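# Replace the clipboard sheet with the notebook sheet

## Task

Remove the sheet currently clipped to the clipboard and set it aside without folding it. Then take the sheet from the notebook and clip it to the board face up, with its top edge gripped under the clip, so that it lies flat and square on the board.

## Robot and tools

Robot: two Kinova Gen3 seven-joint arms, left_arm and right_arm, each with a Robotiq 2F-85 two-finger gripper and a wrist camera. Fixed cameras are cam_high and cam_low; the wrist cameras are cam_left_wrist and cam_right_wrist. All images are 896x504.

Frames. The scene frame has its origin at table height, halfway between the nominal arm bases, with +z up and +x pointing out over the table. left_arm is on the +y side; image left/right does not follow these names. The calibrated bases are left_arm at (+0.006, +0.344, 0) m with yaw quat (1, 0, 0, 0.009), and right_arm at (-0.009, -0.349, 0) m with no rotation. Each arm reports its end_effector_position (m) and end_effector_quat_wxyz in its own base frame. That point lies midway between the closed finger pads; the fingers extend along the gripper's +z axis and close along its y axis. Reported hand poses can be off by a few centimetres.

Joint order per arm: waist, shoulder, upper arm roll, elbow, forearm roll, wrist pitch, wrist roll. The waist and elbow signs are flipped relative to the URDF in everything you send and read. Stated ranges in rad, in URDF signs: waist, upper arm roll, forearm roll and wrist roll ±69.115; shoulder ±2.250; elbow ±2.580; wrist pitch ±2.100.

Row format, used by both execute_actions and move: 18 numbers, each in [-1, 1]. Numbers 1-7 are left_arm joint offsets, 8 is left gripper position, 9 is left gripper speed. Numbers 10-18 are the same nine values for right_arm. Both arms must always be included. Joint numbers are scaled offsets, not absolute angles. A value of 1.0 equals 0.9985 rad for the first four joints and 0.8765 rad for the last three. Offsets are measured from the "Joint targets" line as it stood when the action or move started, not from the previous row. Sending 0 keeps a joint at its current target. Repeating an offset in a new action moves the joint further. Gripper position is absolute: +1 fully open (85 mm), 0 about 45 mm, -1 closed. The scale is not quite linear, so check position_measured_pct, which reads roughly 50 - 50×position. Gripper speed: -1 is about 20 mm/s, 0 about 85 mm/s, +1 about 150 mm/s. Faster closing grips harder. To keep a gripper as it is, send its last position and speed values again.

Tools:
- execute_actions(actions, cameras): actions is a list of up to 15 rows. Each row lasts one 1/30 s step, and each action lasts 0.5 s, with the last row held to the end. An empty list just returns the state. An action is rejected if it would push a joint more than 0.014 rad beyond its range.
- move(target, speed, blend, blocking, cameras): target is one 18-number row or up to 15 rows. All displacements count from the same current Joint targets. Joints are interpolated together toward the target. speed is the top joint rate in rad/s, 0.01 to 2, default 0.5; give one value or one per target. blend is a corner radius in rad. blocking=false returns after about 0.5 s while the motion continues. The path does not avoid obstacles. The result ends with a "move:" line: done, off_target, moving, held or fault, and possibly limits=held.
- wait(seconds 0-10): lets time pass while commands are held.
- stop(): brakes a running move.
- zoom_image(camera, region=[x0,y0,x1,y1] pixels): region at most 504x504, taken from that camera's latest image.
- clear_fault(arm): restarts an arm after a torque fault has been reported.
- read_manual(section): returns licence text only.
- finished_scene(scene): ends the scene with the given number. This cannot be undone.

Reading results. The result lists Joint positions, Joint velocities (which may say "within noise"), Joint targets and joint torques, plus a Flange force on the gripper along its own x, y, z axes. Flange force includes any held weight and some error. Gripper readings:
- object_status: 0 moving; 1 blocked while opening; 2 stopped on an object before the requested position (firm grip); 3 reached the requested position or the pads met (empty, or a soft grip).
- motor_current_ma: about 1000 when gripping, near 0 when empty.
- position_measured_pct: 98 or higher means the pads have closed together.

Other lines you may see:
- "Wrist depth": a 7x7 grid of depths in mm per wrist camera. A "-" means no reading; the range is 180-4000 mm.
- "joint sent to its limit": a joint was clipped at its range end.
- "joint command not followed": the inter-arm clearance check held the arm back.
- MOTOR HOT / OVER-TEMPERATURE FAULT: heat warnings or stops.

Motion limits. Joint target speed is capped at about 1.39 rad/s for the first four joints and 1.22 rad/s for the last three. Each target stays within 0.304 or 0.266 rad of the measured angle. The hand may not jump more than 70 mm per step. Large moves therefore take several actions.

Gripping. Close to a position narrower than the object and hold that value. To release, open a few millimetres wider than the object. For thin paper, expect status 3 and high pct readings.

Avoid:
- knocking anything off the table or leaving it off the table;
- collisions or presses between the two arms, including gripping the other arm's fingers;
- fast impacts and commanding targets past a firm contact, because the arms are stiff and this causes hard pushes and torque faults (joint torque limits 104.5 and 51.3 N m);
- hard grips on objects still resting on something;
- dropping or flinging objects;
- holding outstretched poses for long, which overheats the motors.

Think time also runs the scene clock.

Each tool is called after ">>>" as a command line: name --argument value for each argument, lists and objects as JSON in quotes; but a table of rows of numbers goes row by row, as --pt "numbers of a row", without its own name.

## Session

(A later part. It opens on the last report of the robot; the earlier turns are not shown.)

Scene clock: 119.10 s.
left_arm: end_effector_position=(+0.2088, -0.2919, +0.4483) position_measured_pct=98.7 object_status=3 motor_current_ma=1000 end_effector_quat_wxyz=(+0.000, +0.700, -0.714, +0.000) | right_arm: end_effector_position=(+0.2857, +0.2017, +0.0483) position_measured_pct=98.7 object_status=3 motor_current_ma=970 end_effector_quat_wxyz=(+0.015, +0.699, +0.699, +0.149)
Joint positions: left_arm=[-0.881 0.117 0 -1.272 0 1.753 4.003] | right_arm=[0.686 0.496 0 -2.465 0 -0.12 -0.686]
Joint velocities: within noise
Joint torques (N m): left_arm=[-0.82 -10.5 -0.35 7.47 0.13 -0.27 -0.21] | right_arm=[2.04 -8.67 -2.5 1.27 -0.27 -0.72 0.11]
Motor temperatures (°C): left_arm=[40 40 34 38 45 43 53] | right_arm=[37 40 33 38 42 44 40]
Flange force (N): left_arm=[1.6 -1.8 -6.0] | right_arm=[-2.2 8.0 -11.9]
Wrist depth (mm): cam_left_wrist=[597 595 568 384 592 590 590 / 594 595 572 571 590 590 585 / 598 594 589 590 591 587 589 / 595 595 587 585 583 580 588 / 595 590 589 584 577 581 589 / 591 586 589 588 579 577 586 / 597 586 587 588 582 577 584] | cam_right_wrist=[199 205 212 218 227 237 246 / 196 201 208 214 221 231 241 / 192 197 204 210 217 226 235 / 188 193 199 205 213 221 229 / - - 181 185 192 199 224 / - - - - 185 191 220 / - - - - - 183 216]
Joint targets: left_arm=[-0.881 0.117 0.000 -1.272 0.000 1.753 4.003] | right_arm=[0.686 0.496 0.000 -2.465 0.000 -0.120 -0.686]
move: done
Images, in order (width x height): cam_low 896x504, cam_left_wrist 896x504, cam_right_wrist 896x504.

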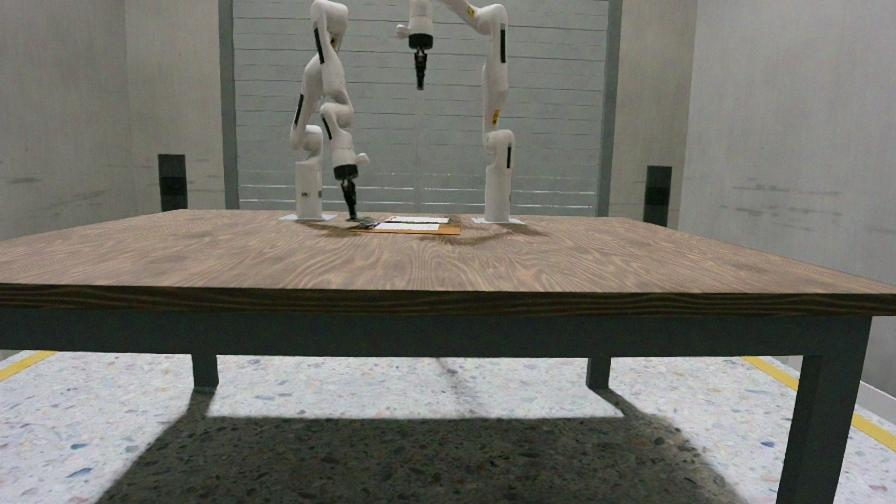

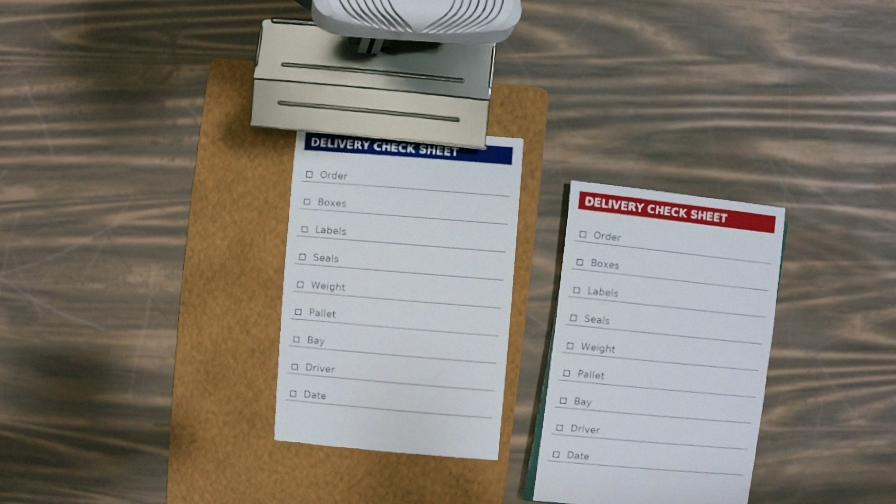

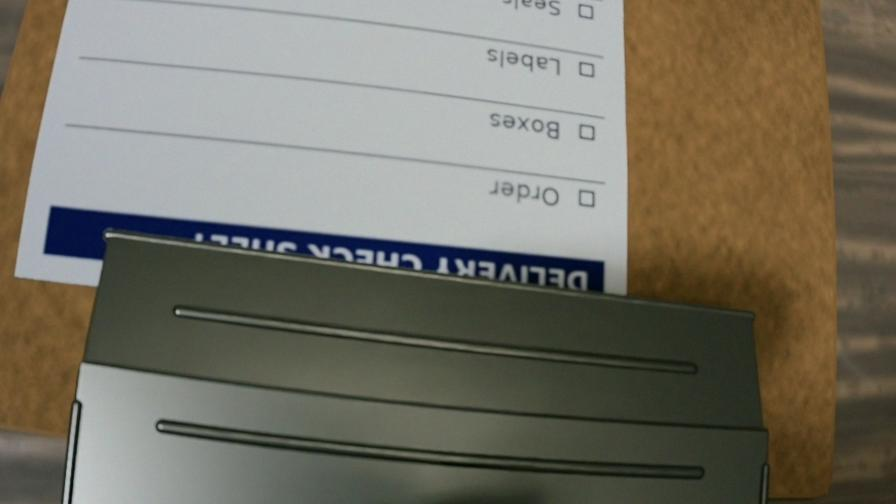

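>>> move --target '[-0.009,0.2069,0,-0.4012,0,-0.6923,0.0105,0,0,0,0,0,0,0,0,0,-1,0]' --speed 0.7 --cameras '[]'

>>> move --target '[-0.009,0.2069,0,-0.4012,0,-0.6923,0.0105,0,0,0,0,0,0,0,0,0,-1,0]' --speed 0.5

>>> zoom_image --camera "cam_low" --region '[320, 150, 500, 250]'

Scene clock: 132.57 s.
left_arm: end_effector_position=(+0.2451, -0.3418, +0.2429) position_measured_pct=49.8 object_status=3 motor_current_ma=0 end_effector_quat_wxyz=(+0.000, +0.700, -0.714, +0.000) | right_arm: end_effector_position=(+0.2857, +0.2017, +0.0483) position_measured_pct=98.7 object_status=3 motor_current_ma=970 end_effector_quat_wxyz=(+0.015, +0.699, +0.699, +0.149)
Joint positions: left_arm=[-0.889 0.323 0 -1.673 0 1.146 4.012] | right_arm=[0.686 0.496 0 -2.465 0 -0.12 -0.686]
Joint velocities: within noise
Joint torques (N m): left_arm=[-0.79 -13.84 -0.3 6.7 0.12 -0.18 -0.28] | right_arm=[2.03 -8.62 -2.5 1.21 -0.29 -0.7 0.11]
Motor temperatures (°C): left_arm=[40 40 34 38 45 43 53] | right_arm=[37 40 33 38 42 44 40]
Flange force (N): left_arm=[2.3 -2.5 -4.6] | right_arm=[-2.1 8.2 -12.0]
Wrist depth (mm): cam_left_wrist=[390 388 360 359 359 386 384 / 389 385 362 358 359 384 384 / 388 384 383 368 381 384 383 / 386 382 384 383 382 384 383 / 388 383 382 382 380 375 375 / 387 384 382 381 381 375 375 / 387 383 382 381 380 375 373] | cam_right_wrist=[199 205 212 219 227 237 245 / 196 201 208 214 221 231 242 / 192 197 204 211 217 226 235 / 188 193 198 205 213 221 229 / - - 181 185 192 199 224 / - - - - 185 191 220 / - - - - - 183 216]
Joint targets: left_arm=[-0.889 0.323 0.000 -1.673 0.000 1.146 4.012] | right_arm=[0.686 0.496 0.000 -2.465 0.000 -0.120 -0.686]
move: done
No camera images: "cameras" was empty.

Scene clock: 134.17 s.
left_arm: end_effector_position=(+0.2131, -0.3079, +0.0668) position_measured_pct=49.8 object_status=3 motor_current_ma=0 end_effector_quat_wxyz=(+0.000, +0.700, -0.714, +0.000) | right_arm: end_effector_position=(+0.2857, +0.2017, +0.0483) position_measured_pct=98.7 object_status=3 motor_current_ma=970 end_effector_quat_wxyz=(+0.015, +0.699, +0.699, +0.149)
Joint positions: left_arm=[-0.898 0.53 0 -2.073 0 0.539 4.021] | right_arm=[0.686 0.496 0 -2.465 0 -0.12 -0.686]
Joint velocities: within noise
Joint torques (N m): left_arm=[-0.86 -14.1 -0.15 3.26 0.09 -0.26 -0.24] | right_arm=[2.01 -8.65 -2.45 1.19 -0.31 -0.69 0.11]
Motor temperatures (°C): left_arm=[39 40 34 38 45 43 53] | right_arm=[37 40 33 38 42 44 40]
Flange force (N): left_arm=[1.9 -3.7 -3.9] | right_arm=[-2.1 8.2 -11.8]
Wrist depth (mm): cam_left_wrist=[209 208 208 207 207 210 210 / 208 208 208 207 207 210 201 / 208 208 207 207 207 210 201 / 208 208 207 207 206 209 201 / 208 207 207 207 206 209 201 / 207 207 207 206 206 209 200 / 207 207 207 206 206 209 200] | cam_right_wrist=[200 205 212 219 227 237 246 / 196 201 208 215 222 232 241 / 192 197 204 210 217 226 235 / 188 193 199 205 213 221 229 / - - 181 185 192 200 224 / - - - - 185 191 220 / - - - - - 183 216]
Joint targets: left_arm=[-0.898 0.530 0.000 -2.073 0.000 0.539 4.021] | right_arm=[0.686 0.496 0.000 -2.465 0.000 -0.120 -0.686]
move: done

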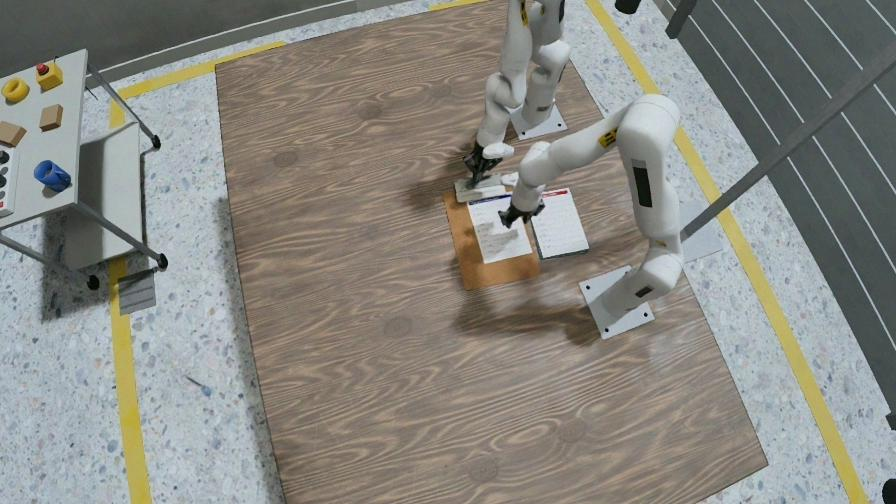

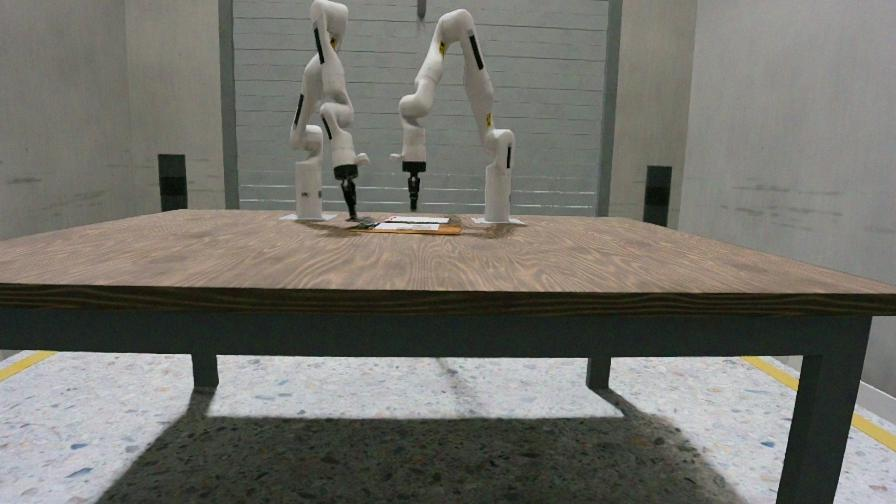

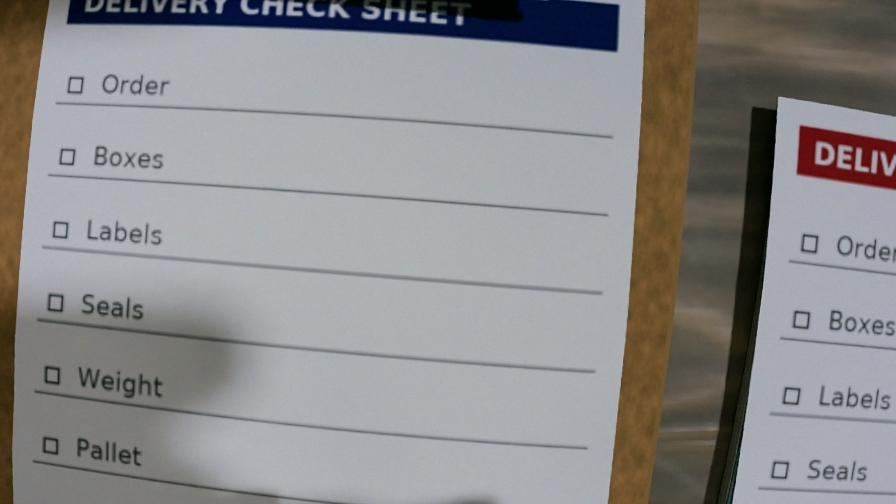

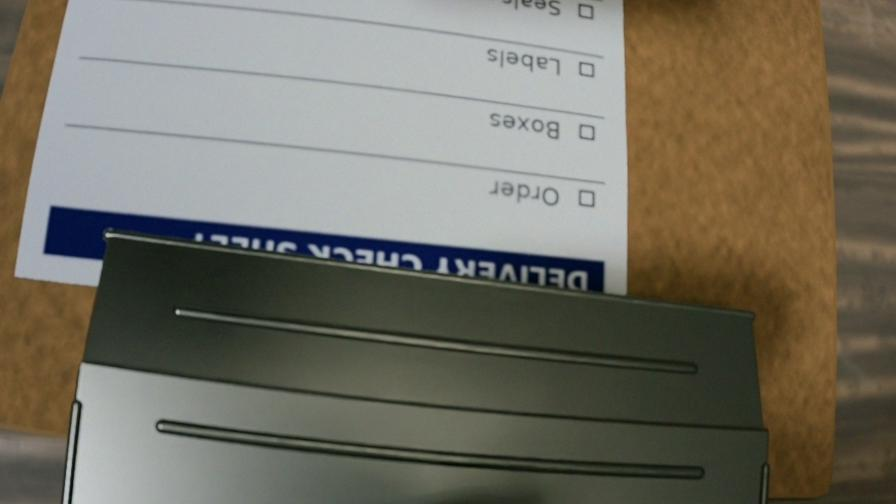

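Scaled by 2.800 from the camera's 896x504 image, which has a finer 1280x720 frame.

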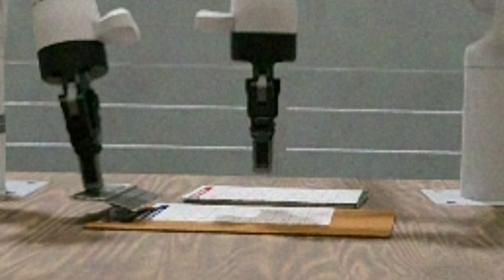

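>>> move --target '[0,0.0968,0,-0.0256,0,-0.1395,0,0,0,0,0,0,0,0,0,0,-1,0]' --speed 0.15 --cameras '[]'

>>> move --target '[0,0.0049,0,-0.0009,0,-0.0066,0,0,0,0,0,0,0,0,0,0,-1,0]' --speed 0.02 --cameras '[]'

>>> move --target '[0,0.0049,0,-0.0009,0,-0.0066,0,0,0,0,0,0,0,0,0,0,-1,0]' --speed 0.02

>>> zoom_image --camera "cam_low" --region '[320, 150, 500, 250]'

Scene clock: 140.70 s.
left_arm: end_effector_position=(+0.2131, -0.3078, +0.0269) position_measured_pct=49.8 object_status=3 motor_current_ma=0 end_effector_quat_wxyz=(+0.000, +0.700, -0.714, +0.000) | right_arm: end_effector_position=(+0.2857, +0.2017, +0.0483) position_measured_pct=98.7 object_status=3 motor_current_ma=970 end_effector_quat_wxyz=(+0.015, +0.699, +0.699, +0.149)
Joint positions: left_arm=[-0.898 0.626 0 -2.099 0 0.417 4.021] | right_arm=[0.686 0.496 0 -2.465 0 -0.12 -0.686]
Joint velocities: within noise
Joint torques (N m): left_arm=[-0.83 -14.68 -0.15 2.32 0.13 -0.22 -0.24] | right_arm=[2.02 -8.65 -2.5 1.15 -0.29 -0.69 0.07]
Motor temperatures (°C): left_arm=[39 40 34 38 45 43 53] | right_arm=[37 40 33 38 42 44 40]
Flange force (N): left_arm=[1.9 -3.9 -3.6] | right_arm=[-2.0 8.2 -11.8]
Wrist depth (mm): cam_left_wrist=[- - - - - - - / - - - - - - - / - - - - - - - / - - - - - - - / - - - - - - - / - - - - - - - / - - - - - - -] | cam_right_wrist=[199 205 212 219 227 236 246 / 196 201 208 215 222 231 241 / 192 197 204 210 217 226 235 / 188 193 198 205 212 222 229 / - - 181 185 192 199 224 / - - - - 185 191 220 / - - - - - 183 216]
Joint targets: left_arm=[-0.898 0.626 0.000 -2.099 0.000 0.417 4.021] | right_arm=[0.686 0.496 0.000 -2.465 0.000 -0.120 -0.686]
move: done
No camera images: "cameras" was empty.

Scene clock: 141.40 s.
left_arm: end_effector_position=(+0.2131, -0.3078, +0.0249) position_measured_pct=49.8 object_status=3 motor_current_ma=0 end_effector_quat_wxyz=(+0.000, +0.700, -0.714, +0.000) | right_arm: end_effector_position=(+0.2857, +0.2017, +0.0483) position_measured_pct=98.7 object_status=3 motor_current_ma=970 end_effector_quat_wxyz=(+0.015, +0.699, +0.699, +0.149)
Joint positions: left_arm=[-0.898 0.631 0 -2.1 0 0.411 4.021] | right_arm=[0.686 0.496 0 -2.465 0 -0.12 -0.686]
Joint velocities: within noise
Joint torques (N m): left_arm=[-0.8 -14.82 -0.1 2.28 0.08 -0.24 -0.22] | right_arm=[2.03 -8.65 -2.44 1.22 -0.25 -0.69 0.11]
Motor temperatures (°C): left_arm=[39 40 34 38 45 43 53] | right_arm=[37 39 33 38 42 44 40]
Flange force (N): left_arm=[2.0 -3.9 -3.4] | right_arm=[-2.2 8.1 -11.8]
Wrist depth (mm): cam_left_wrist=[- - - - - - - / - - - - - - - / - - - - - - - / - - - - - - - / - - - - - - - / - - - - - - - / - - - - - - -] | cam_right_wrist=[199 205 212 219 227 237 246 / 196 201 208 214 222 231 242 / 192 197 204 211 217 226 235 / 188 193 198 205 213 221 229 / - - 181 185 192 199 224 / - - - - 185 191 220 / - - - - - 183 216]
Joint targets: left_arm=[-0.898 0.631 0.000 -2.100 0.000 0.411 4.021] | right_arm=[0.686 0.496 0.000 -2.465 0.000 -0.120 -0.686]
move: done
No camera images: "cameras" was empty.

Scene clock: 142.10 s.
left_arm: end_effector_position=(+0.2131, -0.3078, +0.0230) position_measured_pct=49.8 object_status=3 motor_current_ma=0 end_effector_quat_wxyz=(+0.000, +0.700, -0.714, +0.000) | right_arm: end_effector_position=(+0.2857, +0.2017, +0.0483) position_measured_pct=98.7 object_status=3 motor_current_ma=970 end_effector_quat_wxyz=(+0.015, +0.699, +0.699, +0.149)
Joint positions: left_arm=[-0.898 0.636 0 -2.101 0 0.405 4.021] | right_arm=[0.686 0.496 0 -2.465 0 -0.12 -0.686]
Joint velocities: within noise
Joint torques (N m): left_arm=[-0.83 -14.87 0 2.23 0.05 -0.24 -0.25] | right_arm=[2.02 -8.59 -2.44 1.23 -0.31 -0.69 0.1]
Motor temperatures (°C): left_arm=[39 40 34 38 45 43 53] | right_arm=[37 39 32 38 42 44 40]
Flange force (N): left_arm=[2.1 -3.9 -3.3] | right_arm=[-2.2 8.2 -12.1]
Wrist depth (mm): cam_left_wrist=[- - - - - - - / - - - - - - - / - - - - - - - / - - - - - - - / - - - - - - - / - - - - - - - / - - - - - - -] | cam_right_wrist=[199 205 212 219 227 237 246 / 195 201 208 215 221 231 242 / 192 197 204 211 217 226 235 / 188 193 198 205 213 221 229 / - - 181 185 192 199 224 / - - - - 185 191 220 / - - - - - 183 216]
Joint targets: left_arm=[-0.898 0.636 0.000 -2.101 0.000 0.405 4.021] | right_arm=[0.686 0.496 0.000 -2.465 0.000 -0.120 -0.686]
move: done

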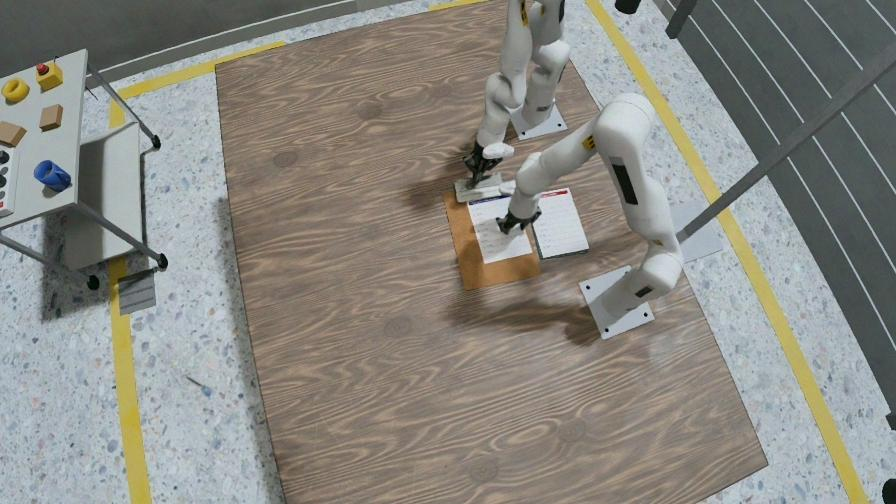

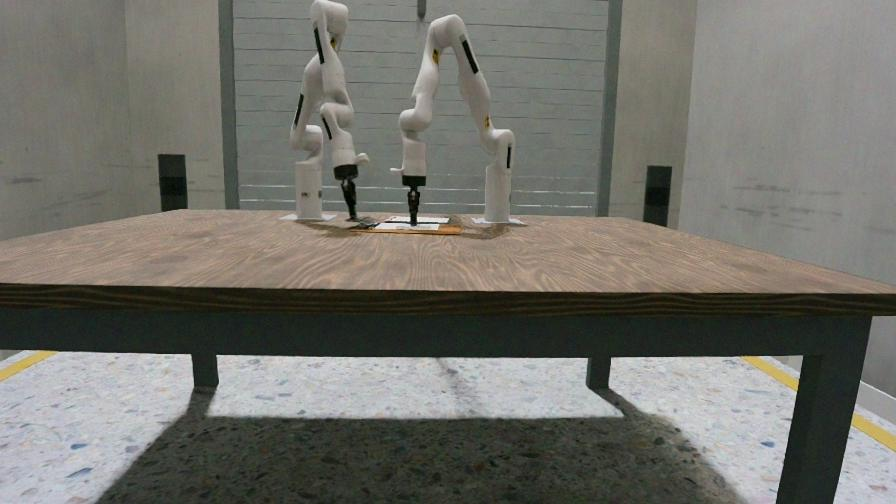

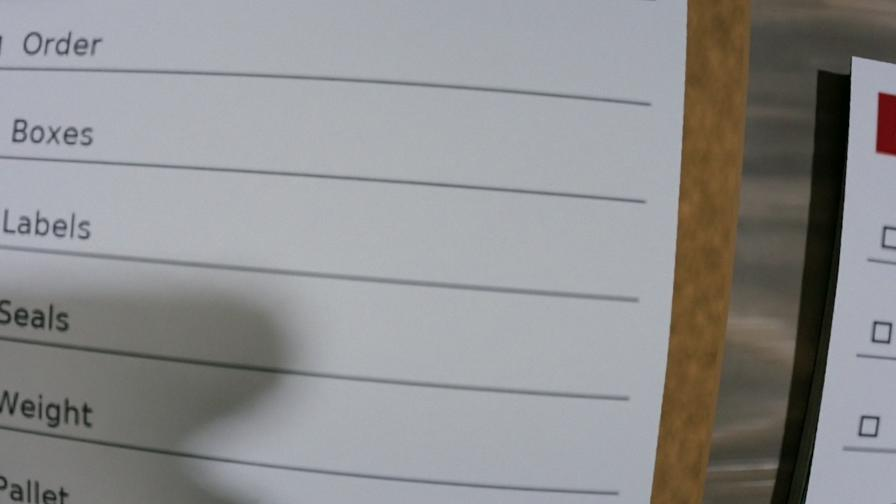

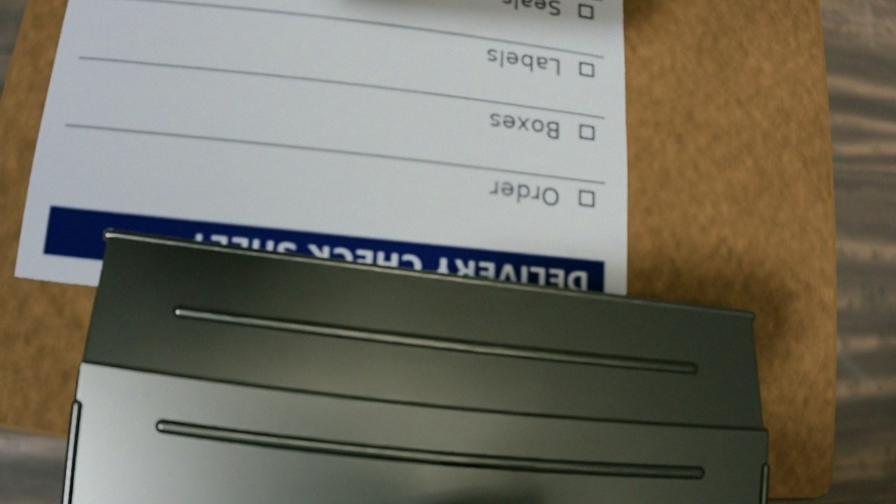

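Scaled by 2.800 from the camera's 896x504 image, which has a finer 1280x720 frame.

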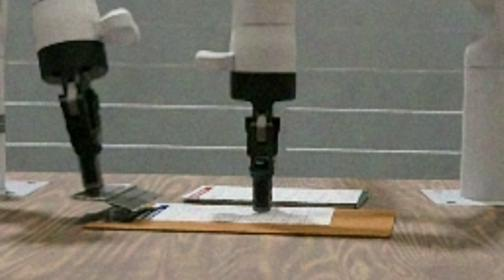

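>>> move --target '[0,0.0049,0,-0.0009,0,-0.0066,0,0,0,0,0,0,0,0,0,0,-1,0]' --speed 0.02 --cameras '[]'

>>> move --target '[0,0.0024,0,-0.0005,0,-0.0033,0,0,0,0,0,0,0,0,0,0,-1,0]' --speed 0.02 --cameras '[]'

>>> move --target '[0,0.0024,0,-0.0005,0,-0.0033,0,0,0,0,0,0,0,0,0,0,-1,0]' --speed 0.02 --cameras '[]'

Scene clock: 146.23 s.
left_arm: end_effector_position=(+0.2131, -0.3078, +0.0211) position_measured_pct=49.8 object_status=3 motor_current_ma=0 end_effector_quat_wxyz=(+0.000, +0.700, -0.714, +0.000) | right_arm: end_effector_position=(+0.2857, +0.2017, +0.0483) position_measured_pct=98.7 object_status=3 motor_current_ma=970 end_effector_quat_wxyz=(+0.015, +0.699, +0.699, +0.149)
Joint positions: left_arm=[-0.898 0.641 0 -2.102 0 0.4 4.021] | right_arm=[0.686 0.496 0 -2.465 0 -0.12 -0.686]
Joint velocities: within noise
Joint torques (N m): left_arm=[-0.96 -10.17 0.2 2.35 0.17 -1.17 -0.33] | right_arm=[2.01 -8.61 -2.47 1.17 -0.27 -0.69 0.13]
Motor temperatures (°C): left_arm=[39 40 34 38 45 43 53] | right_arm=[37 39 32 38 42 44 40]
Flange force (N): left_arm=[-0.9 -2.0 -18.0] | right_arm=[-1.9 8.1 -12.0]
Wrist depth (mm): cam_left_wrist=[- - - - - - - / - - - - - - - / - - - - - - - / - - - - - - - / - - - - - - - / - - - - - - - / - - - - - - -] | cam_right_wrist=[199 205 212 219 227 237 245 / 196 201 208 215 221 231 242 / 192 197 204 210 217 226 235 / 188 193 198 205 213 221 229 / - - 181 185 192 199 224 / - - - - 185 191 220 / - - - - - 183 216]
Joint targets: left_arm=[-0.898 0.641 0.000 -2.102 0.000 0.400 4.021] | right_arm=[0.686 0.496 0.000 -2.465 0.000 -0.120 -0.686]
move: done
No camera images: "cameras" was empty.

Scene clock: 146.93 s.
left_arm: end_effector_position=(+0.2130, -0.3078, +0.0201) position_measured_pct=49.8 object_status=3 motor_current_ma=0 end_effector_quat_wxyz=(+0.000, +0.700, -0.714, +0.000) | right_arm: end_effector_position=(+0.2857, +0.2017, +0.0483) position_measured_pct=98.7 object_status=3 motor_current_ma=970 end_effector_quat_wxyz=(+0.015, +0.699, +0.699, +0.149)
Joint positions: left_arm=[-0.898 0.643 0 -2.102 0 0.397 4.021] | right_arm=[0.686 0.496 0 -2.465 0 -0.12 -0.686]
Joint velocities: within noise
Joint torques (N m): left_arm=[-1.14 3.61 0.59 3.44 0.29 -4.44 -0.58] | right_arm=[1.97 -8.63 -2.46 1.2 -0.26 -0.68 0.1]
Motor temperatures (°C): left_arm=[39 40 34 38 45 43 53] | right_arm=[37 39 32 38 42 44 40]
Flange force (N): left_arm=[-9.8 4.7 -62.3] | right_arm=[-1.9 7.9 -11.9]
Wrist depth (mm): cam_left_wrist=[- - - - - - - / - - - - - - - / - - - - - - - / - - - - - - - / - - - - - - - / - - - - - - - / - - - - - - -] | cam_right_wrist=[199 205 212 219 227 236 245 / 196 201 208 214 222 231 242 / 192 197 204 211 217 226 235 / 188 193 198 206 213 221 229 / - - 181 185 192 199 224 / - - - - 185 191 220 / - - - - - 183 216]
Joint targets: left_arm=[-0.898 0.643 0.000 -2.102 0.000 0.397 4.021] | right_arm=[0.686 0.496 0.000 -2.465 0.000 -0.120 -0.686]
move: done
No camera images: "cameras" was empty.

Scene clock: 147.63 s.
left_arm: end_effector_position=(+0.2130, -0.3077, +0.0192) position_measured_pct=49.8 object_status=3 motor_current_ma=0 end_effector_quat_wxyz=(+0.000, +0.700, -0.714, +0.000) | right_arm: end_effector_position=(+0.2857, +0.2017, +0.0483) position_measured_pct=98.7 object_status=3 motor_current_ma=970 end_effector_quat_wxyz=(+0.015, +0.699, +0.699, +0.149)
Joint positions: left_arm=[-0.898 0.646 0 -2.103 0 0.394 4.021] | right_arm=[0.686 0.496 0 -2.465 0 -0.12 -0.686]
Joint velocities: within noise
Joint torques (N m): left_arm=[-1.25 19.73 0.77 5.16 0.39 -8.67 -0.74] | right_arm=[2.03 -8.6 -2.45 1.2 -0.28 -0.71 0.1]
Motor temperatures (°C): left_arm=[39 40 34 38 45 43 53] | right_arm=[37 39 32 38 42 44 40]
Flange force (N): left_arm=[-20.5 12.5 -115.2] | right_arm=[-2.1 8.2 -12.1]
Wrist depth (mm): cam_left_wrist=[- - - - - - - / - - - - - - - / - - - - - - - / - - - - - - - / - - - - - - - / - - - - - - - / - - - - - - -] | cam_right_wrist=[199 205 212 219 227 236 246 / 196 201 207 215 222 231 242 / 192 197 204 210 217 226 235 / 188 193 199 205 213 221 229 / - - 181 185 192 199 224 / - - - - 185 191 220 / - - - - - 183 216]
Joint targets: left_arm=[-0.898 0.646 0.000 -2.103 0.000 0.394 4.021] | right_arm=[0.686 0.496 0.000 -2.465 0.000 -0.120 -0.686]
move: done
No camera images: "cameras" was empty.

>>> move --target '[0,-0.0043,0,0.0008,0,0.0066,0,0,0,0,0,0,0,0,0,0,-1,0]' --speed 0.02 --cameras '[]'

>>> move --target '[0.0583,-0.0236,0,-0.0749,0,-0.0585,-0.0664,0,0,0,0,0,0,0,0,0,-1,0]' --speed 0.08

Scene clock: 160.43 s.
left_arm: end_effector_position=(+0.2129, -0.3076, +0.0208) position_measured_pct=49.8 object_status=3 motor_current_ma=0 end_effector_quat_wxyz=(+0.000, +0.700, -0.714, -0.001) | right_arm: end_effector_position=(+0.2857, +0.2017, +0.0483) position_measured_pct=98.7 object_status=3 motor_current_ma=970 end_effector_quat_wxyz=(+0.015, +0.699, +0.699, +0.149)
Joint positions: left_arm=[-0.898 0.642 0 -2.102 0 0.4 4.021] | right_arm=[0.686 0.496 0 -2.465 0 -0.12 -0.686]
Joint velocities: within noise
Joint torques (N m): left_arm=[-0.71 -4.91 -0.12 1.17 0.19 -1.35 -0.32] | right_arm=[2.01 -8.63 -2.43 1.21 -0.3 -0.66 0.11]
Motor temperatures (°C): left_arm=[39 40 34 38 45 43 53] | right_arm=[37 39 32 37 42 44 40]
Flange force (N): left_arm=[-1.7 -0.6 -32.4] | right_arm=[-2.2 8.1 -11.8]
Wrist depth (mm): cam_left_wrist=[- - - - - - - / - - - - - - - / - - - - - - - / - - - - - - - / - - - - - - - / - - - - - - - / - - - - - - -] | cam_right_wrist=[199 205 212 219 227 236 245 / 196 201 208 215 221 231 242 / 192 197 204 211 217 226 235 / 188 193 198 205 213 221 229 / - - 181 185 192 199 224 / - - - - 185 191 220 / - - - - - 183 216]
Joint targets: left_arm=[-0.898 0.642 0.000 -2.102 0.000 0.400 4.021] | right_arm=[0.686 0.496 0.000 -2.465 0.000 -0.120 -0.686]
move: done
No camera images: "cameras" was empty.

Scene clock: 161.63 s.
left_arm: end_effector_position=(+0.2151, -0.2776, +0.0208) position_measured_pct=49.8 object_status=3 motor_current_ma=0 end_effector_quat_wxyz=(+0.000, +0.700, -0.714, -0.001) | right_arm: end_effector_position=(+0.2857, +0.2017, +0.0483) position_measured_pct=98.7 object_status=3 motor_current_ma=970 end_effector_quat_wxyz=(+0.015, +0.699, +0.699, +0.149)
Joint positions: left_arm=[-0.84 0.618 0 -2.177 0 0.348 3.963] | right_arm=[0.686 0.496 0 -2.465 0 -0.12 -0.686]
Joint velocities: within noise
Joint torques (N m): left_arm=[0.48 -7.26 -1.79 -2.2 -0.11 1.16 -0.08] | right_arm=[1.98 -8.58 -2.43 1.15 -0.3 -0.68 0.1]
Motor temperatures (°C): left_arm=[39 40 34 38 45 43 53] | right_arm=[37 39 32 37 42 44 40]
Flange force (N): left_arm=[6.1 -3.6 -19.4] | right_arm=[-1.9 8.2 -12.1]
Wrist depth (mm): cam_left_wrist=[- - - - - - - / - - - - - - - / - - - - - - - / - - - - - - - / - - - - - - - / - - - - - - - / - - - - - - -] | cam_right_wrist=[200 205 212 219 227 237 246 / 196 201 207 215 221 232 241 / 192 197 204 210 217 226 235 / 189 194 199 206 213 221 229 / - - 181 185 192 199 224 / - - - - 185 191 220 / - - - - - 183 216]
Joint targets: left_arm=[-0.840 0.618 0.000 -2.177 0.000 0.348 3.963] | right_arm=[0.686 0.496 0.000 -2.465 0.000 -0.120 -0.686]
move: done

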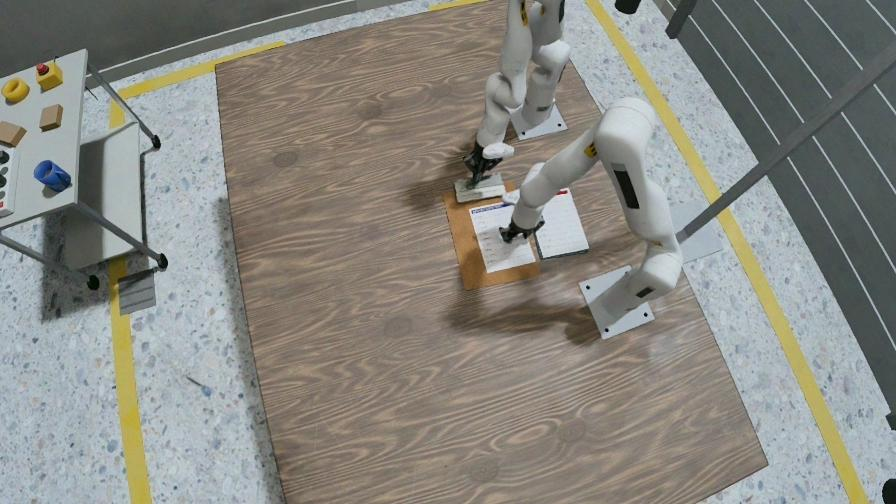

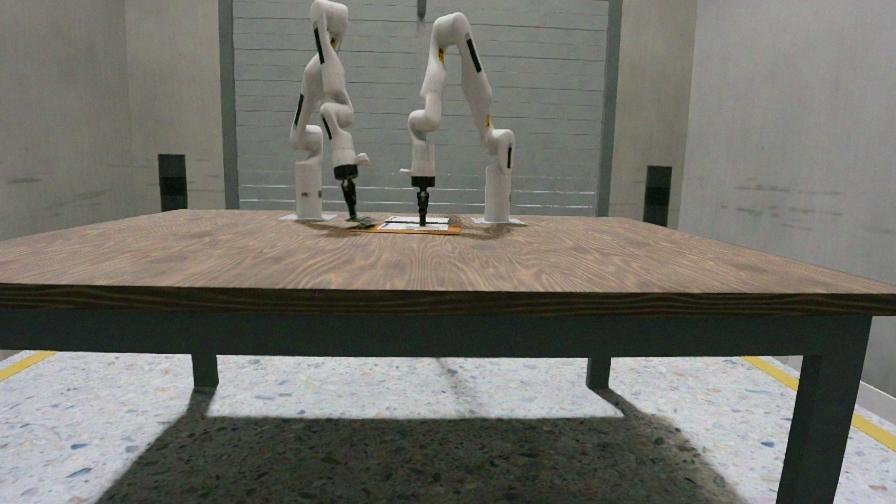

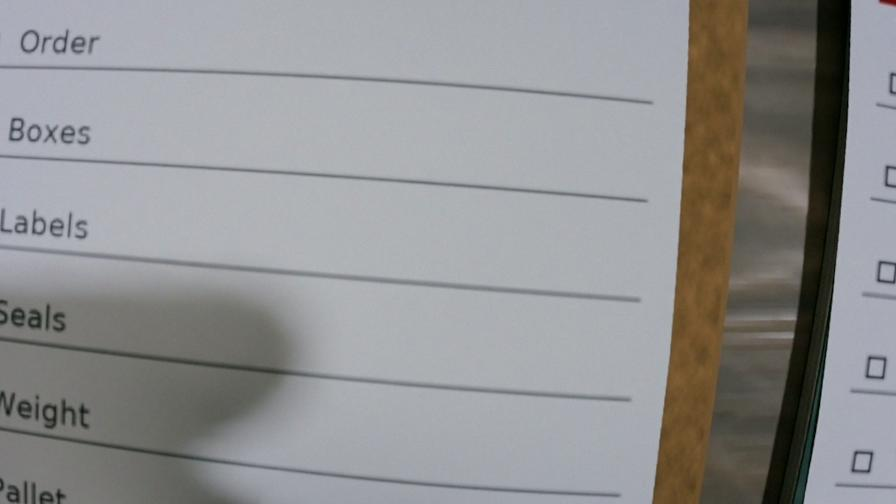

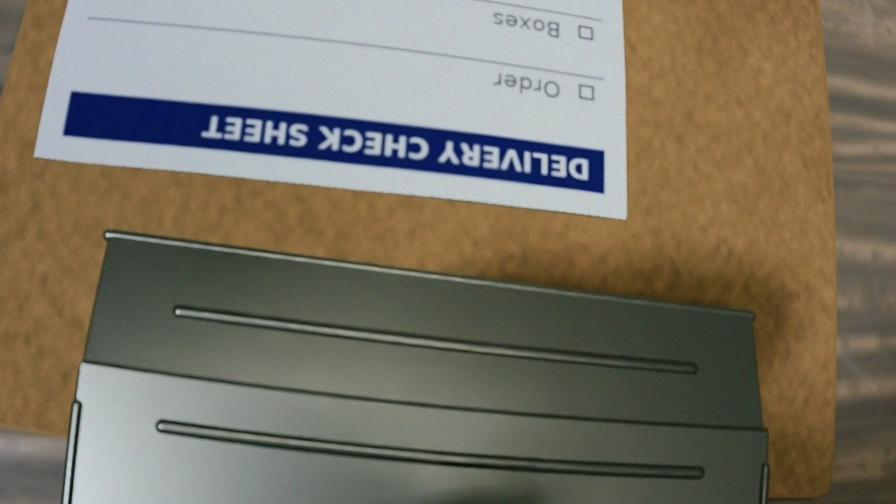

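>>> move --pt "0.0737 0.03 0 0.0936 0 0.0724 -0.0839 0 0 0 0 0 0 0 0 0 -1 0" --pt "0.1473 0.0616 0 0.187 0 0.1428 -0.1678 0 0 0 0 0 0 0 0 0 -1 0" --speed 0.12

Scene clock: 174.70 s.
left_arm: end_effector_position=(+0.2971, -0.2793, +0.0209) position_measured_pct=49.8 object_status=3 motor_current_ma=0 end_effector_quat_wxyz=(+0.000, +0.700, -0.714, -0.001) | right_arm: end_effector_position=(+0.2857, +0.2017, +0.0483) position_measured_pct=98.7 object_status=3 motor_current_ma=970 end_effector_quat_wxyz=(+0.015, +0.699, +0.699, +0.149)
Joint positions: left_arm=[-0.693 0.68 0 -1.99 0 0.473 3.816] | right_arm=[0.686 0.496 0 -2.465 0 -0.12 -0.686]
Joint velocities: within noise
Joint torques (N m): left_arm=[1.66 -5.29 -2.93 1.51 -0.54 -1.55 -0.19] | right_arm=[2 -8.65 -2.45 1.25 -0.26 -0.67 0.09]
Motor temperatures (°C): left_arm=[39 40 34 38 45 43 53] | right_arm=[37 39 32 37 42 44 40]
Flange force (N): left_arm=[2.2 3.8 -32.2] | right_arm=[-2.1 7.9 -11.8]
Wrist depth (mm): cam_left_wrist=[- - - - - - - / - - - - - - - / - - - - - - - / - - - - - - - / - - - - - - - / - - - - - - - / - - - - - - -] | cam_right_wrist=[200 205 212 218 227 236 245 / 196 201 208 214 221 231 240 / 192 197 204 211 218 226 235 / 188 194 199 206 213 221 229 / - - 181 185 192 199 224 / - - - - 185 191 220 / - - - - - 183 216]
Joint targets: left_arm=[-0.693 0.679 0.000 -1.990 0.000 0.473 3.816] | right_arm=[0.686 0.496 0.000 -2.465 0.000 -0.120 -0.686]
move: done

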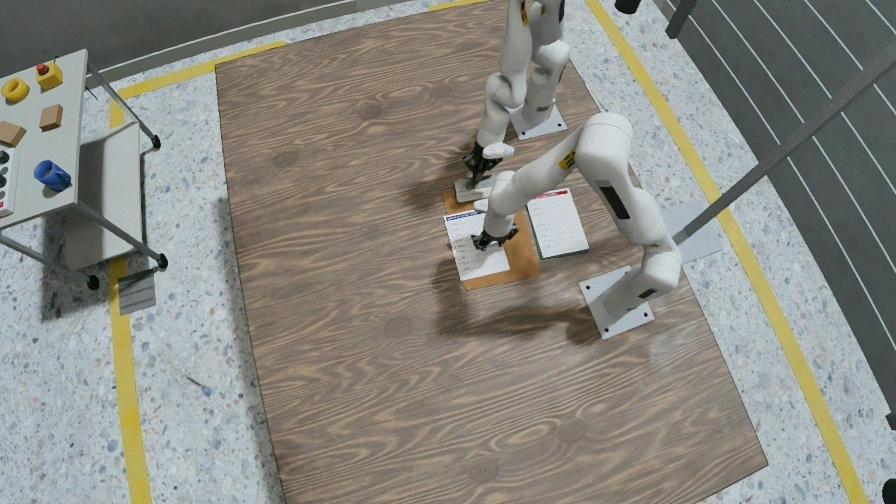

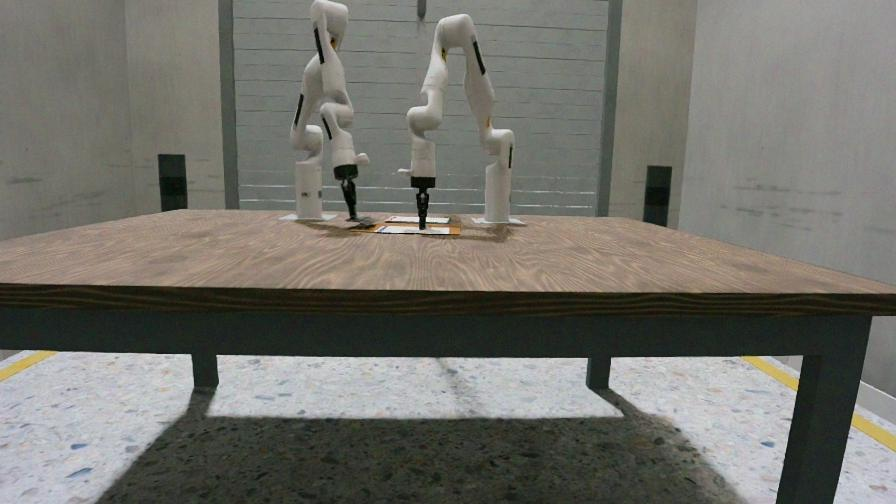

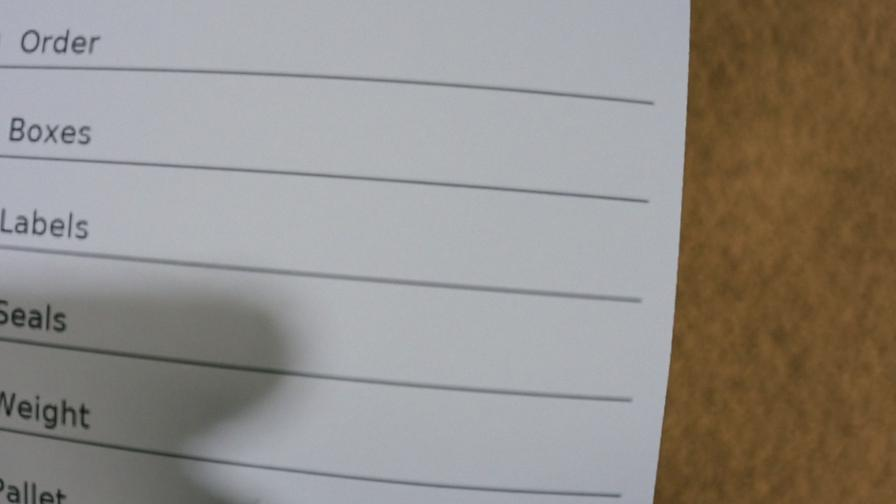

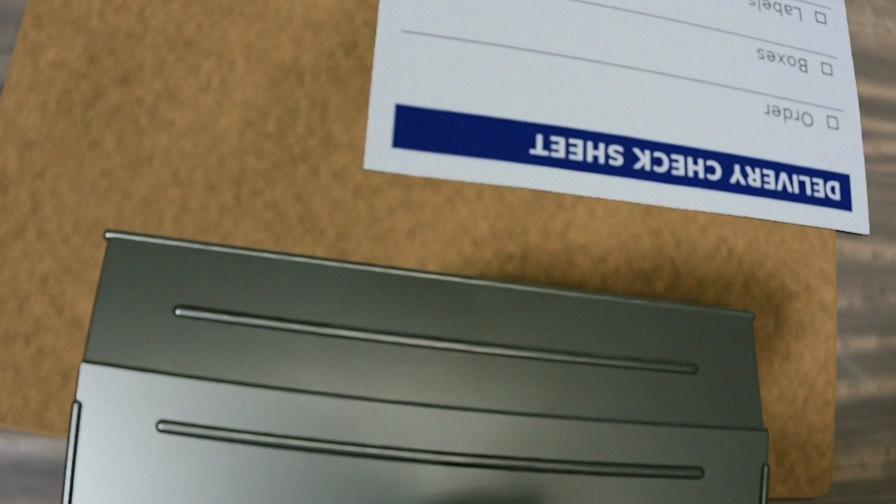

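>>> move --pt "0.0736 0.0328 0 0.0930 0 0.0688 -0.0839 0 0 0 0 0 0 0 0 0 -1 0" --pt "0.1473 0.0675 0 0.1858 0 0.1349 -0.1678 0 0 0 0 0 0 0 0 0 -1 0" --speed 0.15

Scene clock: 180.00 s.
left_arm: end_effector_position=(+0.3804, -0.2604, +0.0211) position_measured_pct=49.8 object_status=3 motor_current_ma=0 end_effector_quat_wxyz=(+0.000, +0.700, -0.714, -0.001) | right_arm: end_effector_position=(+0.2857, +0.2017, +0.0483) position_measured_pct=98.7 object_status=3 motor_current_ma=970 end_effector_quat_wxyz=(+0.015, +0.699, +0.699, +0.149)
Joint positions: left_arm=[-0.546 0.747 0 -1.804 0 0.592 3.669] | right_arm=[0.686 0.496 0 -2.465 0 -0.12 -0.686]
Joint velocities: within noise
Joint torques (N m): left_arm=[0.87 -7.89 -1.9 0.7 -0.33 -0.49 -0.17] | right_arm=[2.03 -8.63 -2.43 1.21 -0.26 -0.67 0.13]
Motor temperatures (°C): left_arm=[39 40 34 38 45 43 53] | right_arm=[37 39 32 37 42 44 40]
Flange force (N): left_arm=[2.7 -0.4 -25.1] | right_arm=[-2.2 8.0 -11.8]
Wrist depth (mm): cam_left_wrist=[- - - - - - - / - - - - - - - / - - - - - - - / - - - - - - - / - - - - - - - / - - - - - - - / - - - - - - -] | cam_right_wrist=[200 205 213 219 228 236 245 / 196 202 208 215 222 231 240 / 192 198 204 211 217 226 235 / 189 194 199 206 213 221 229 / - - 181 185 192 199 224 / - - - - 185 191 220 / - - - - - 183 216]
Joint targets: left_arm=[-0.546 0.747 0.000 -1.804 0.000 0.592 3.669] | right_arm=[0.686 0.496 0.000 -2.465 0.000 -0.120 -0.686]
move: done

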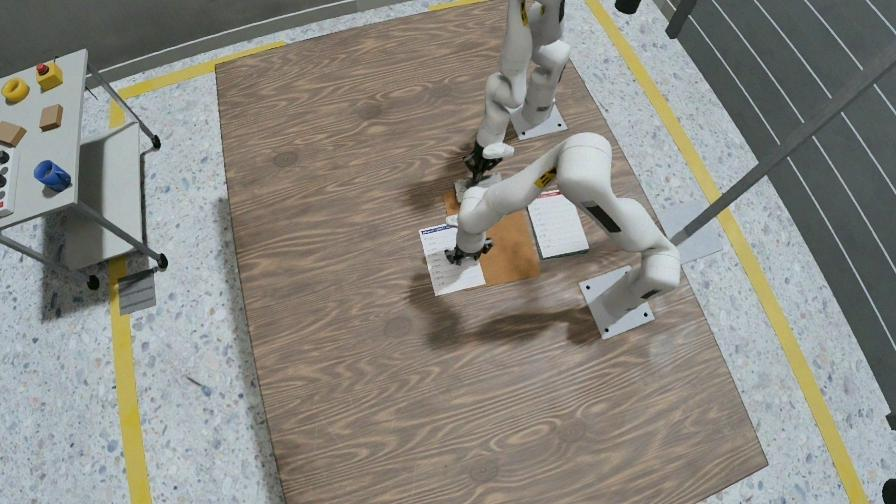

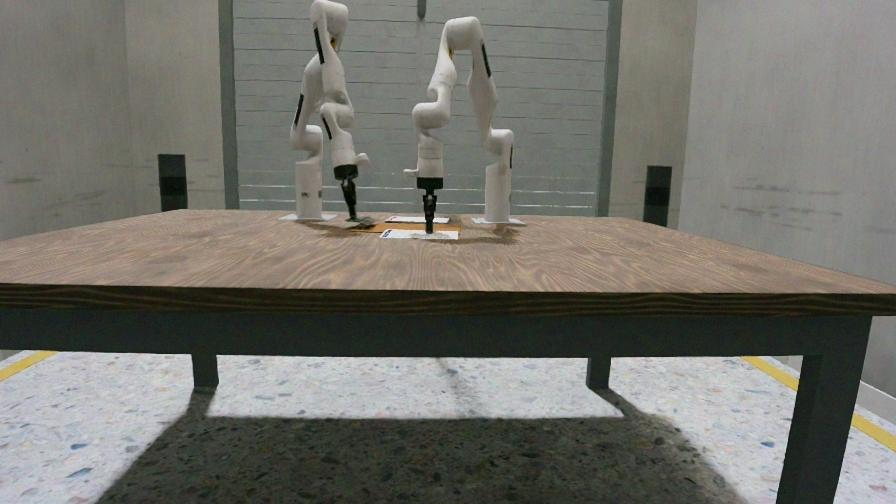

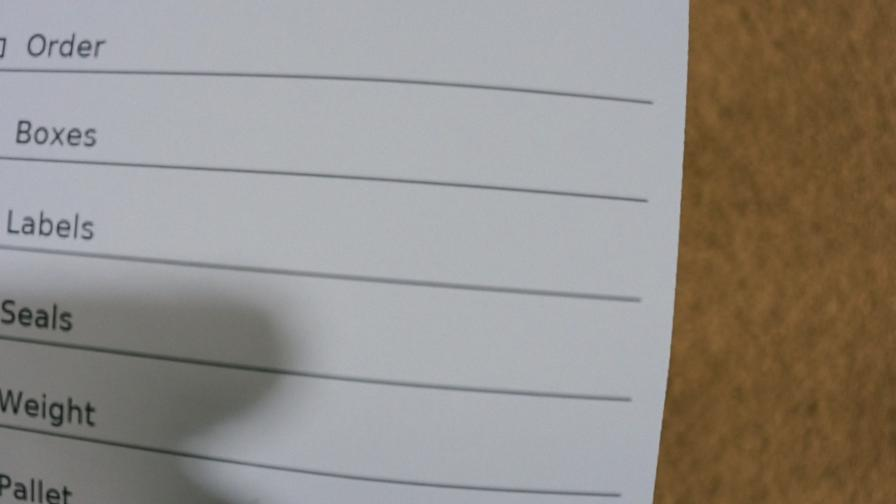

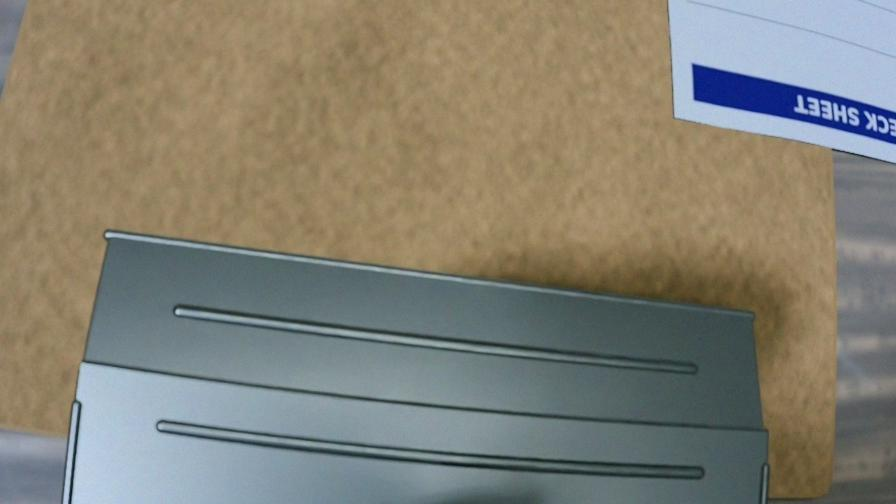

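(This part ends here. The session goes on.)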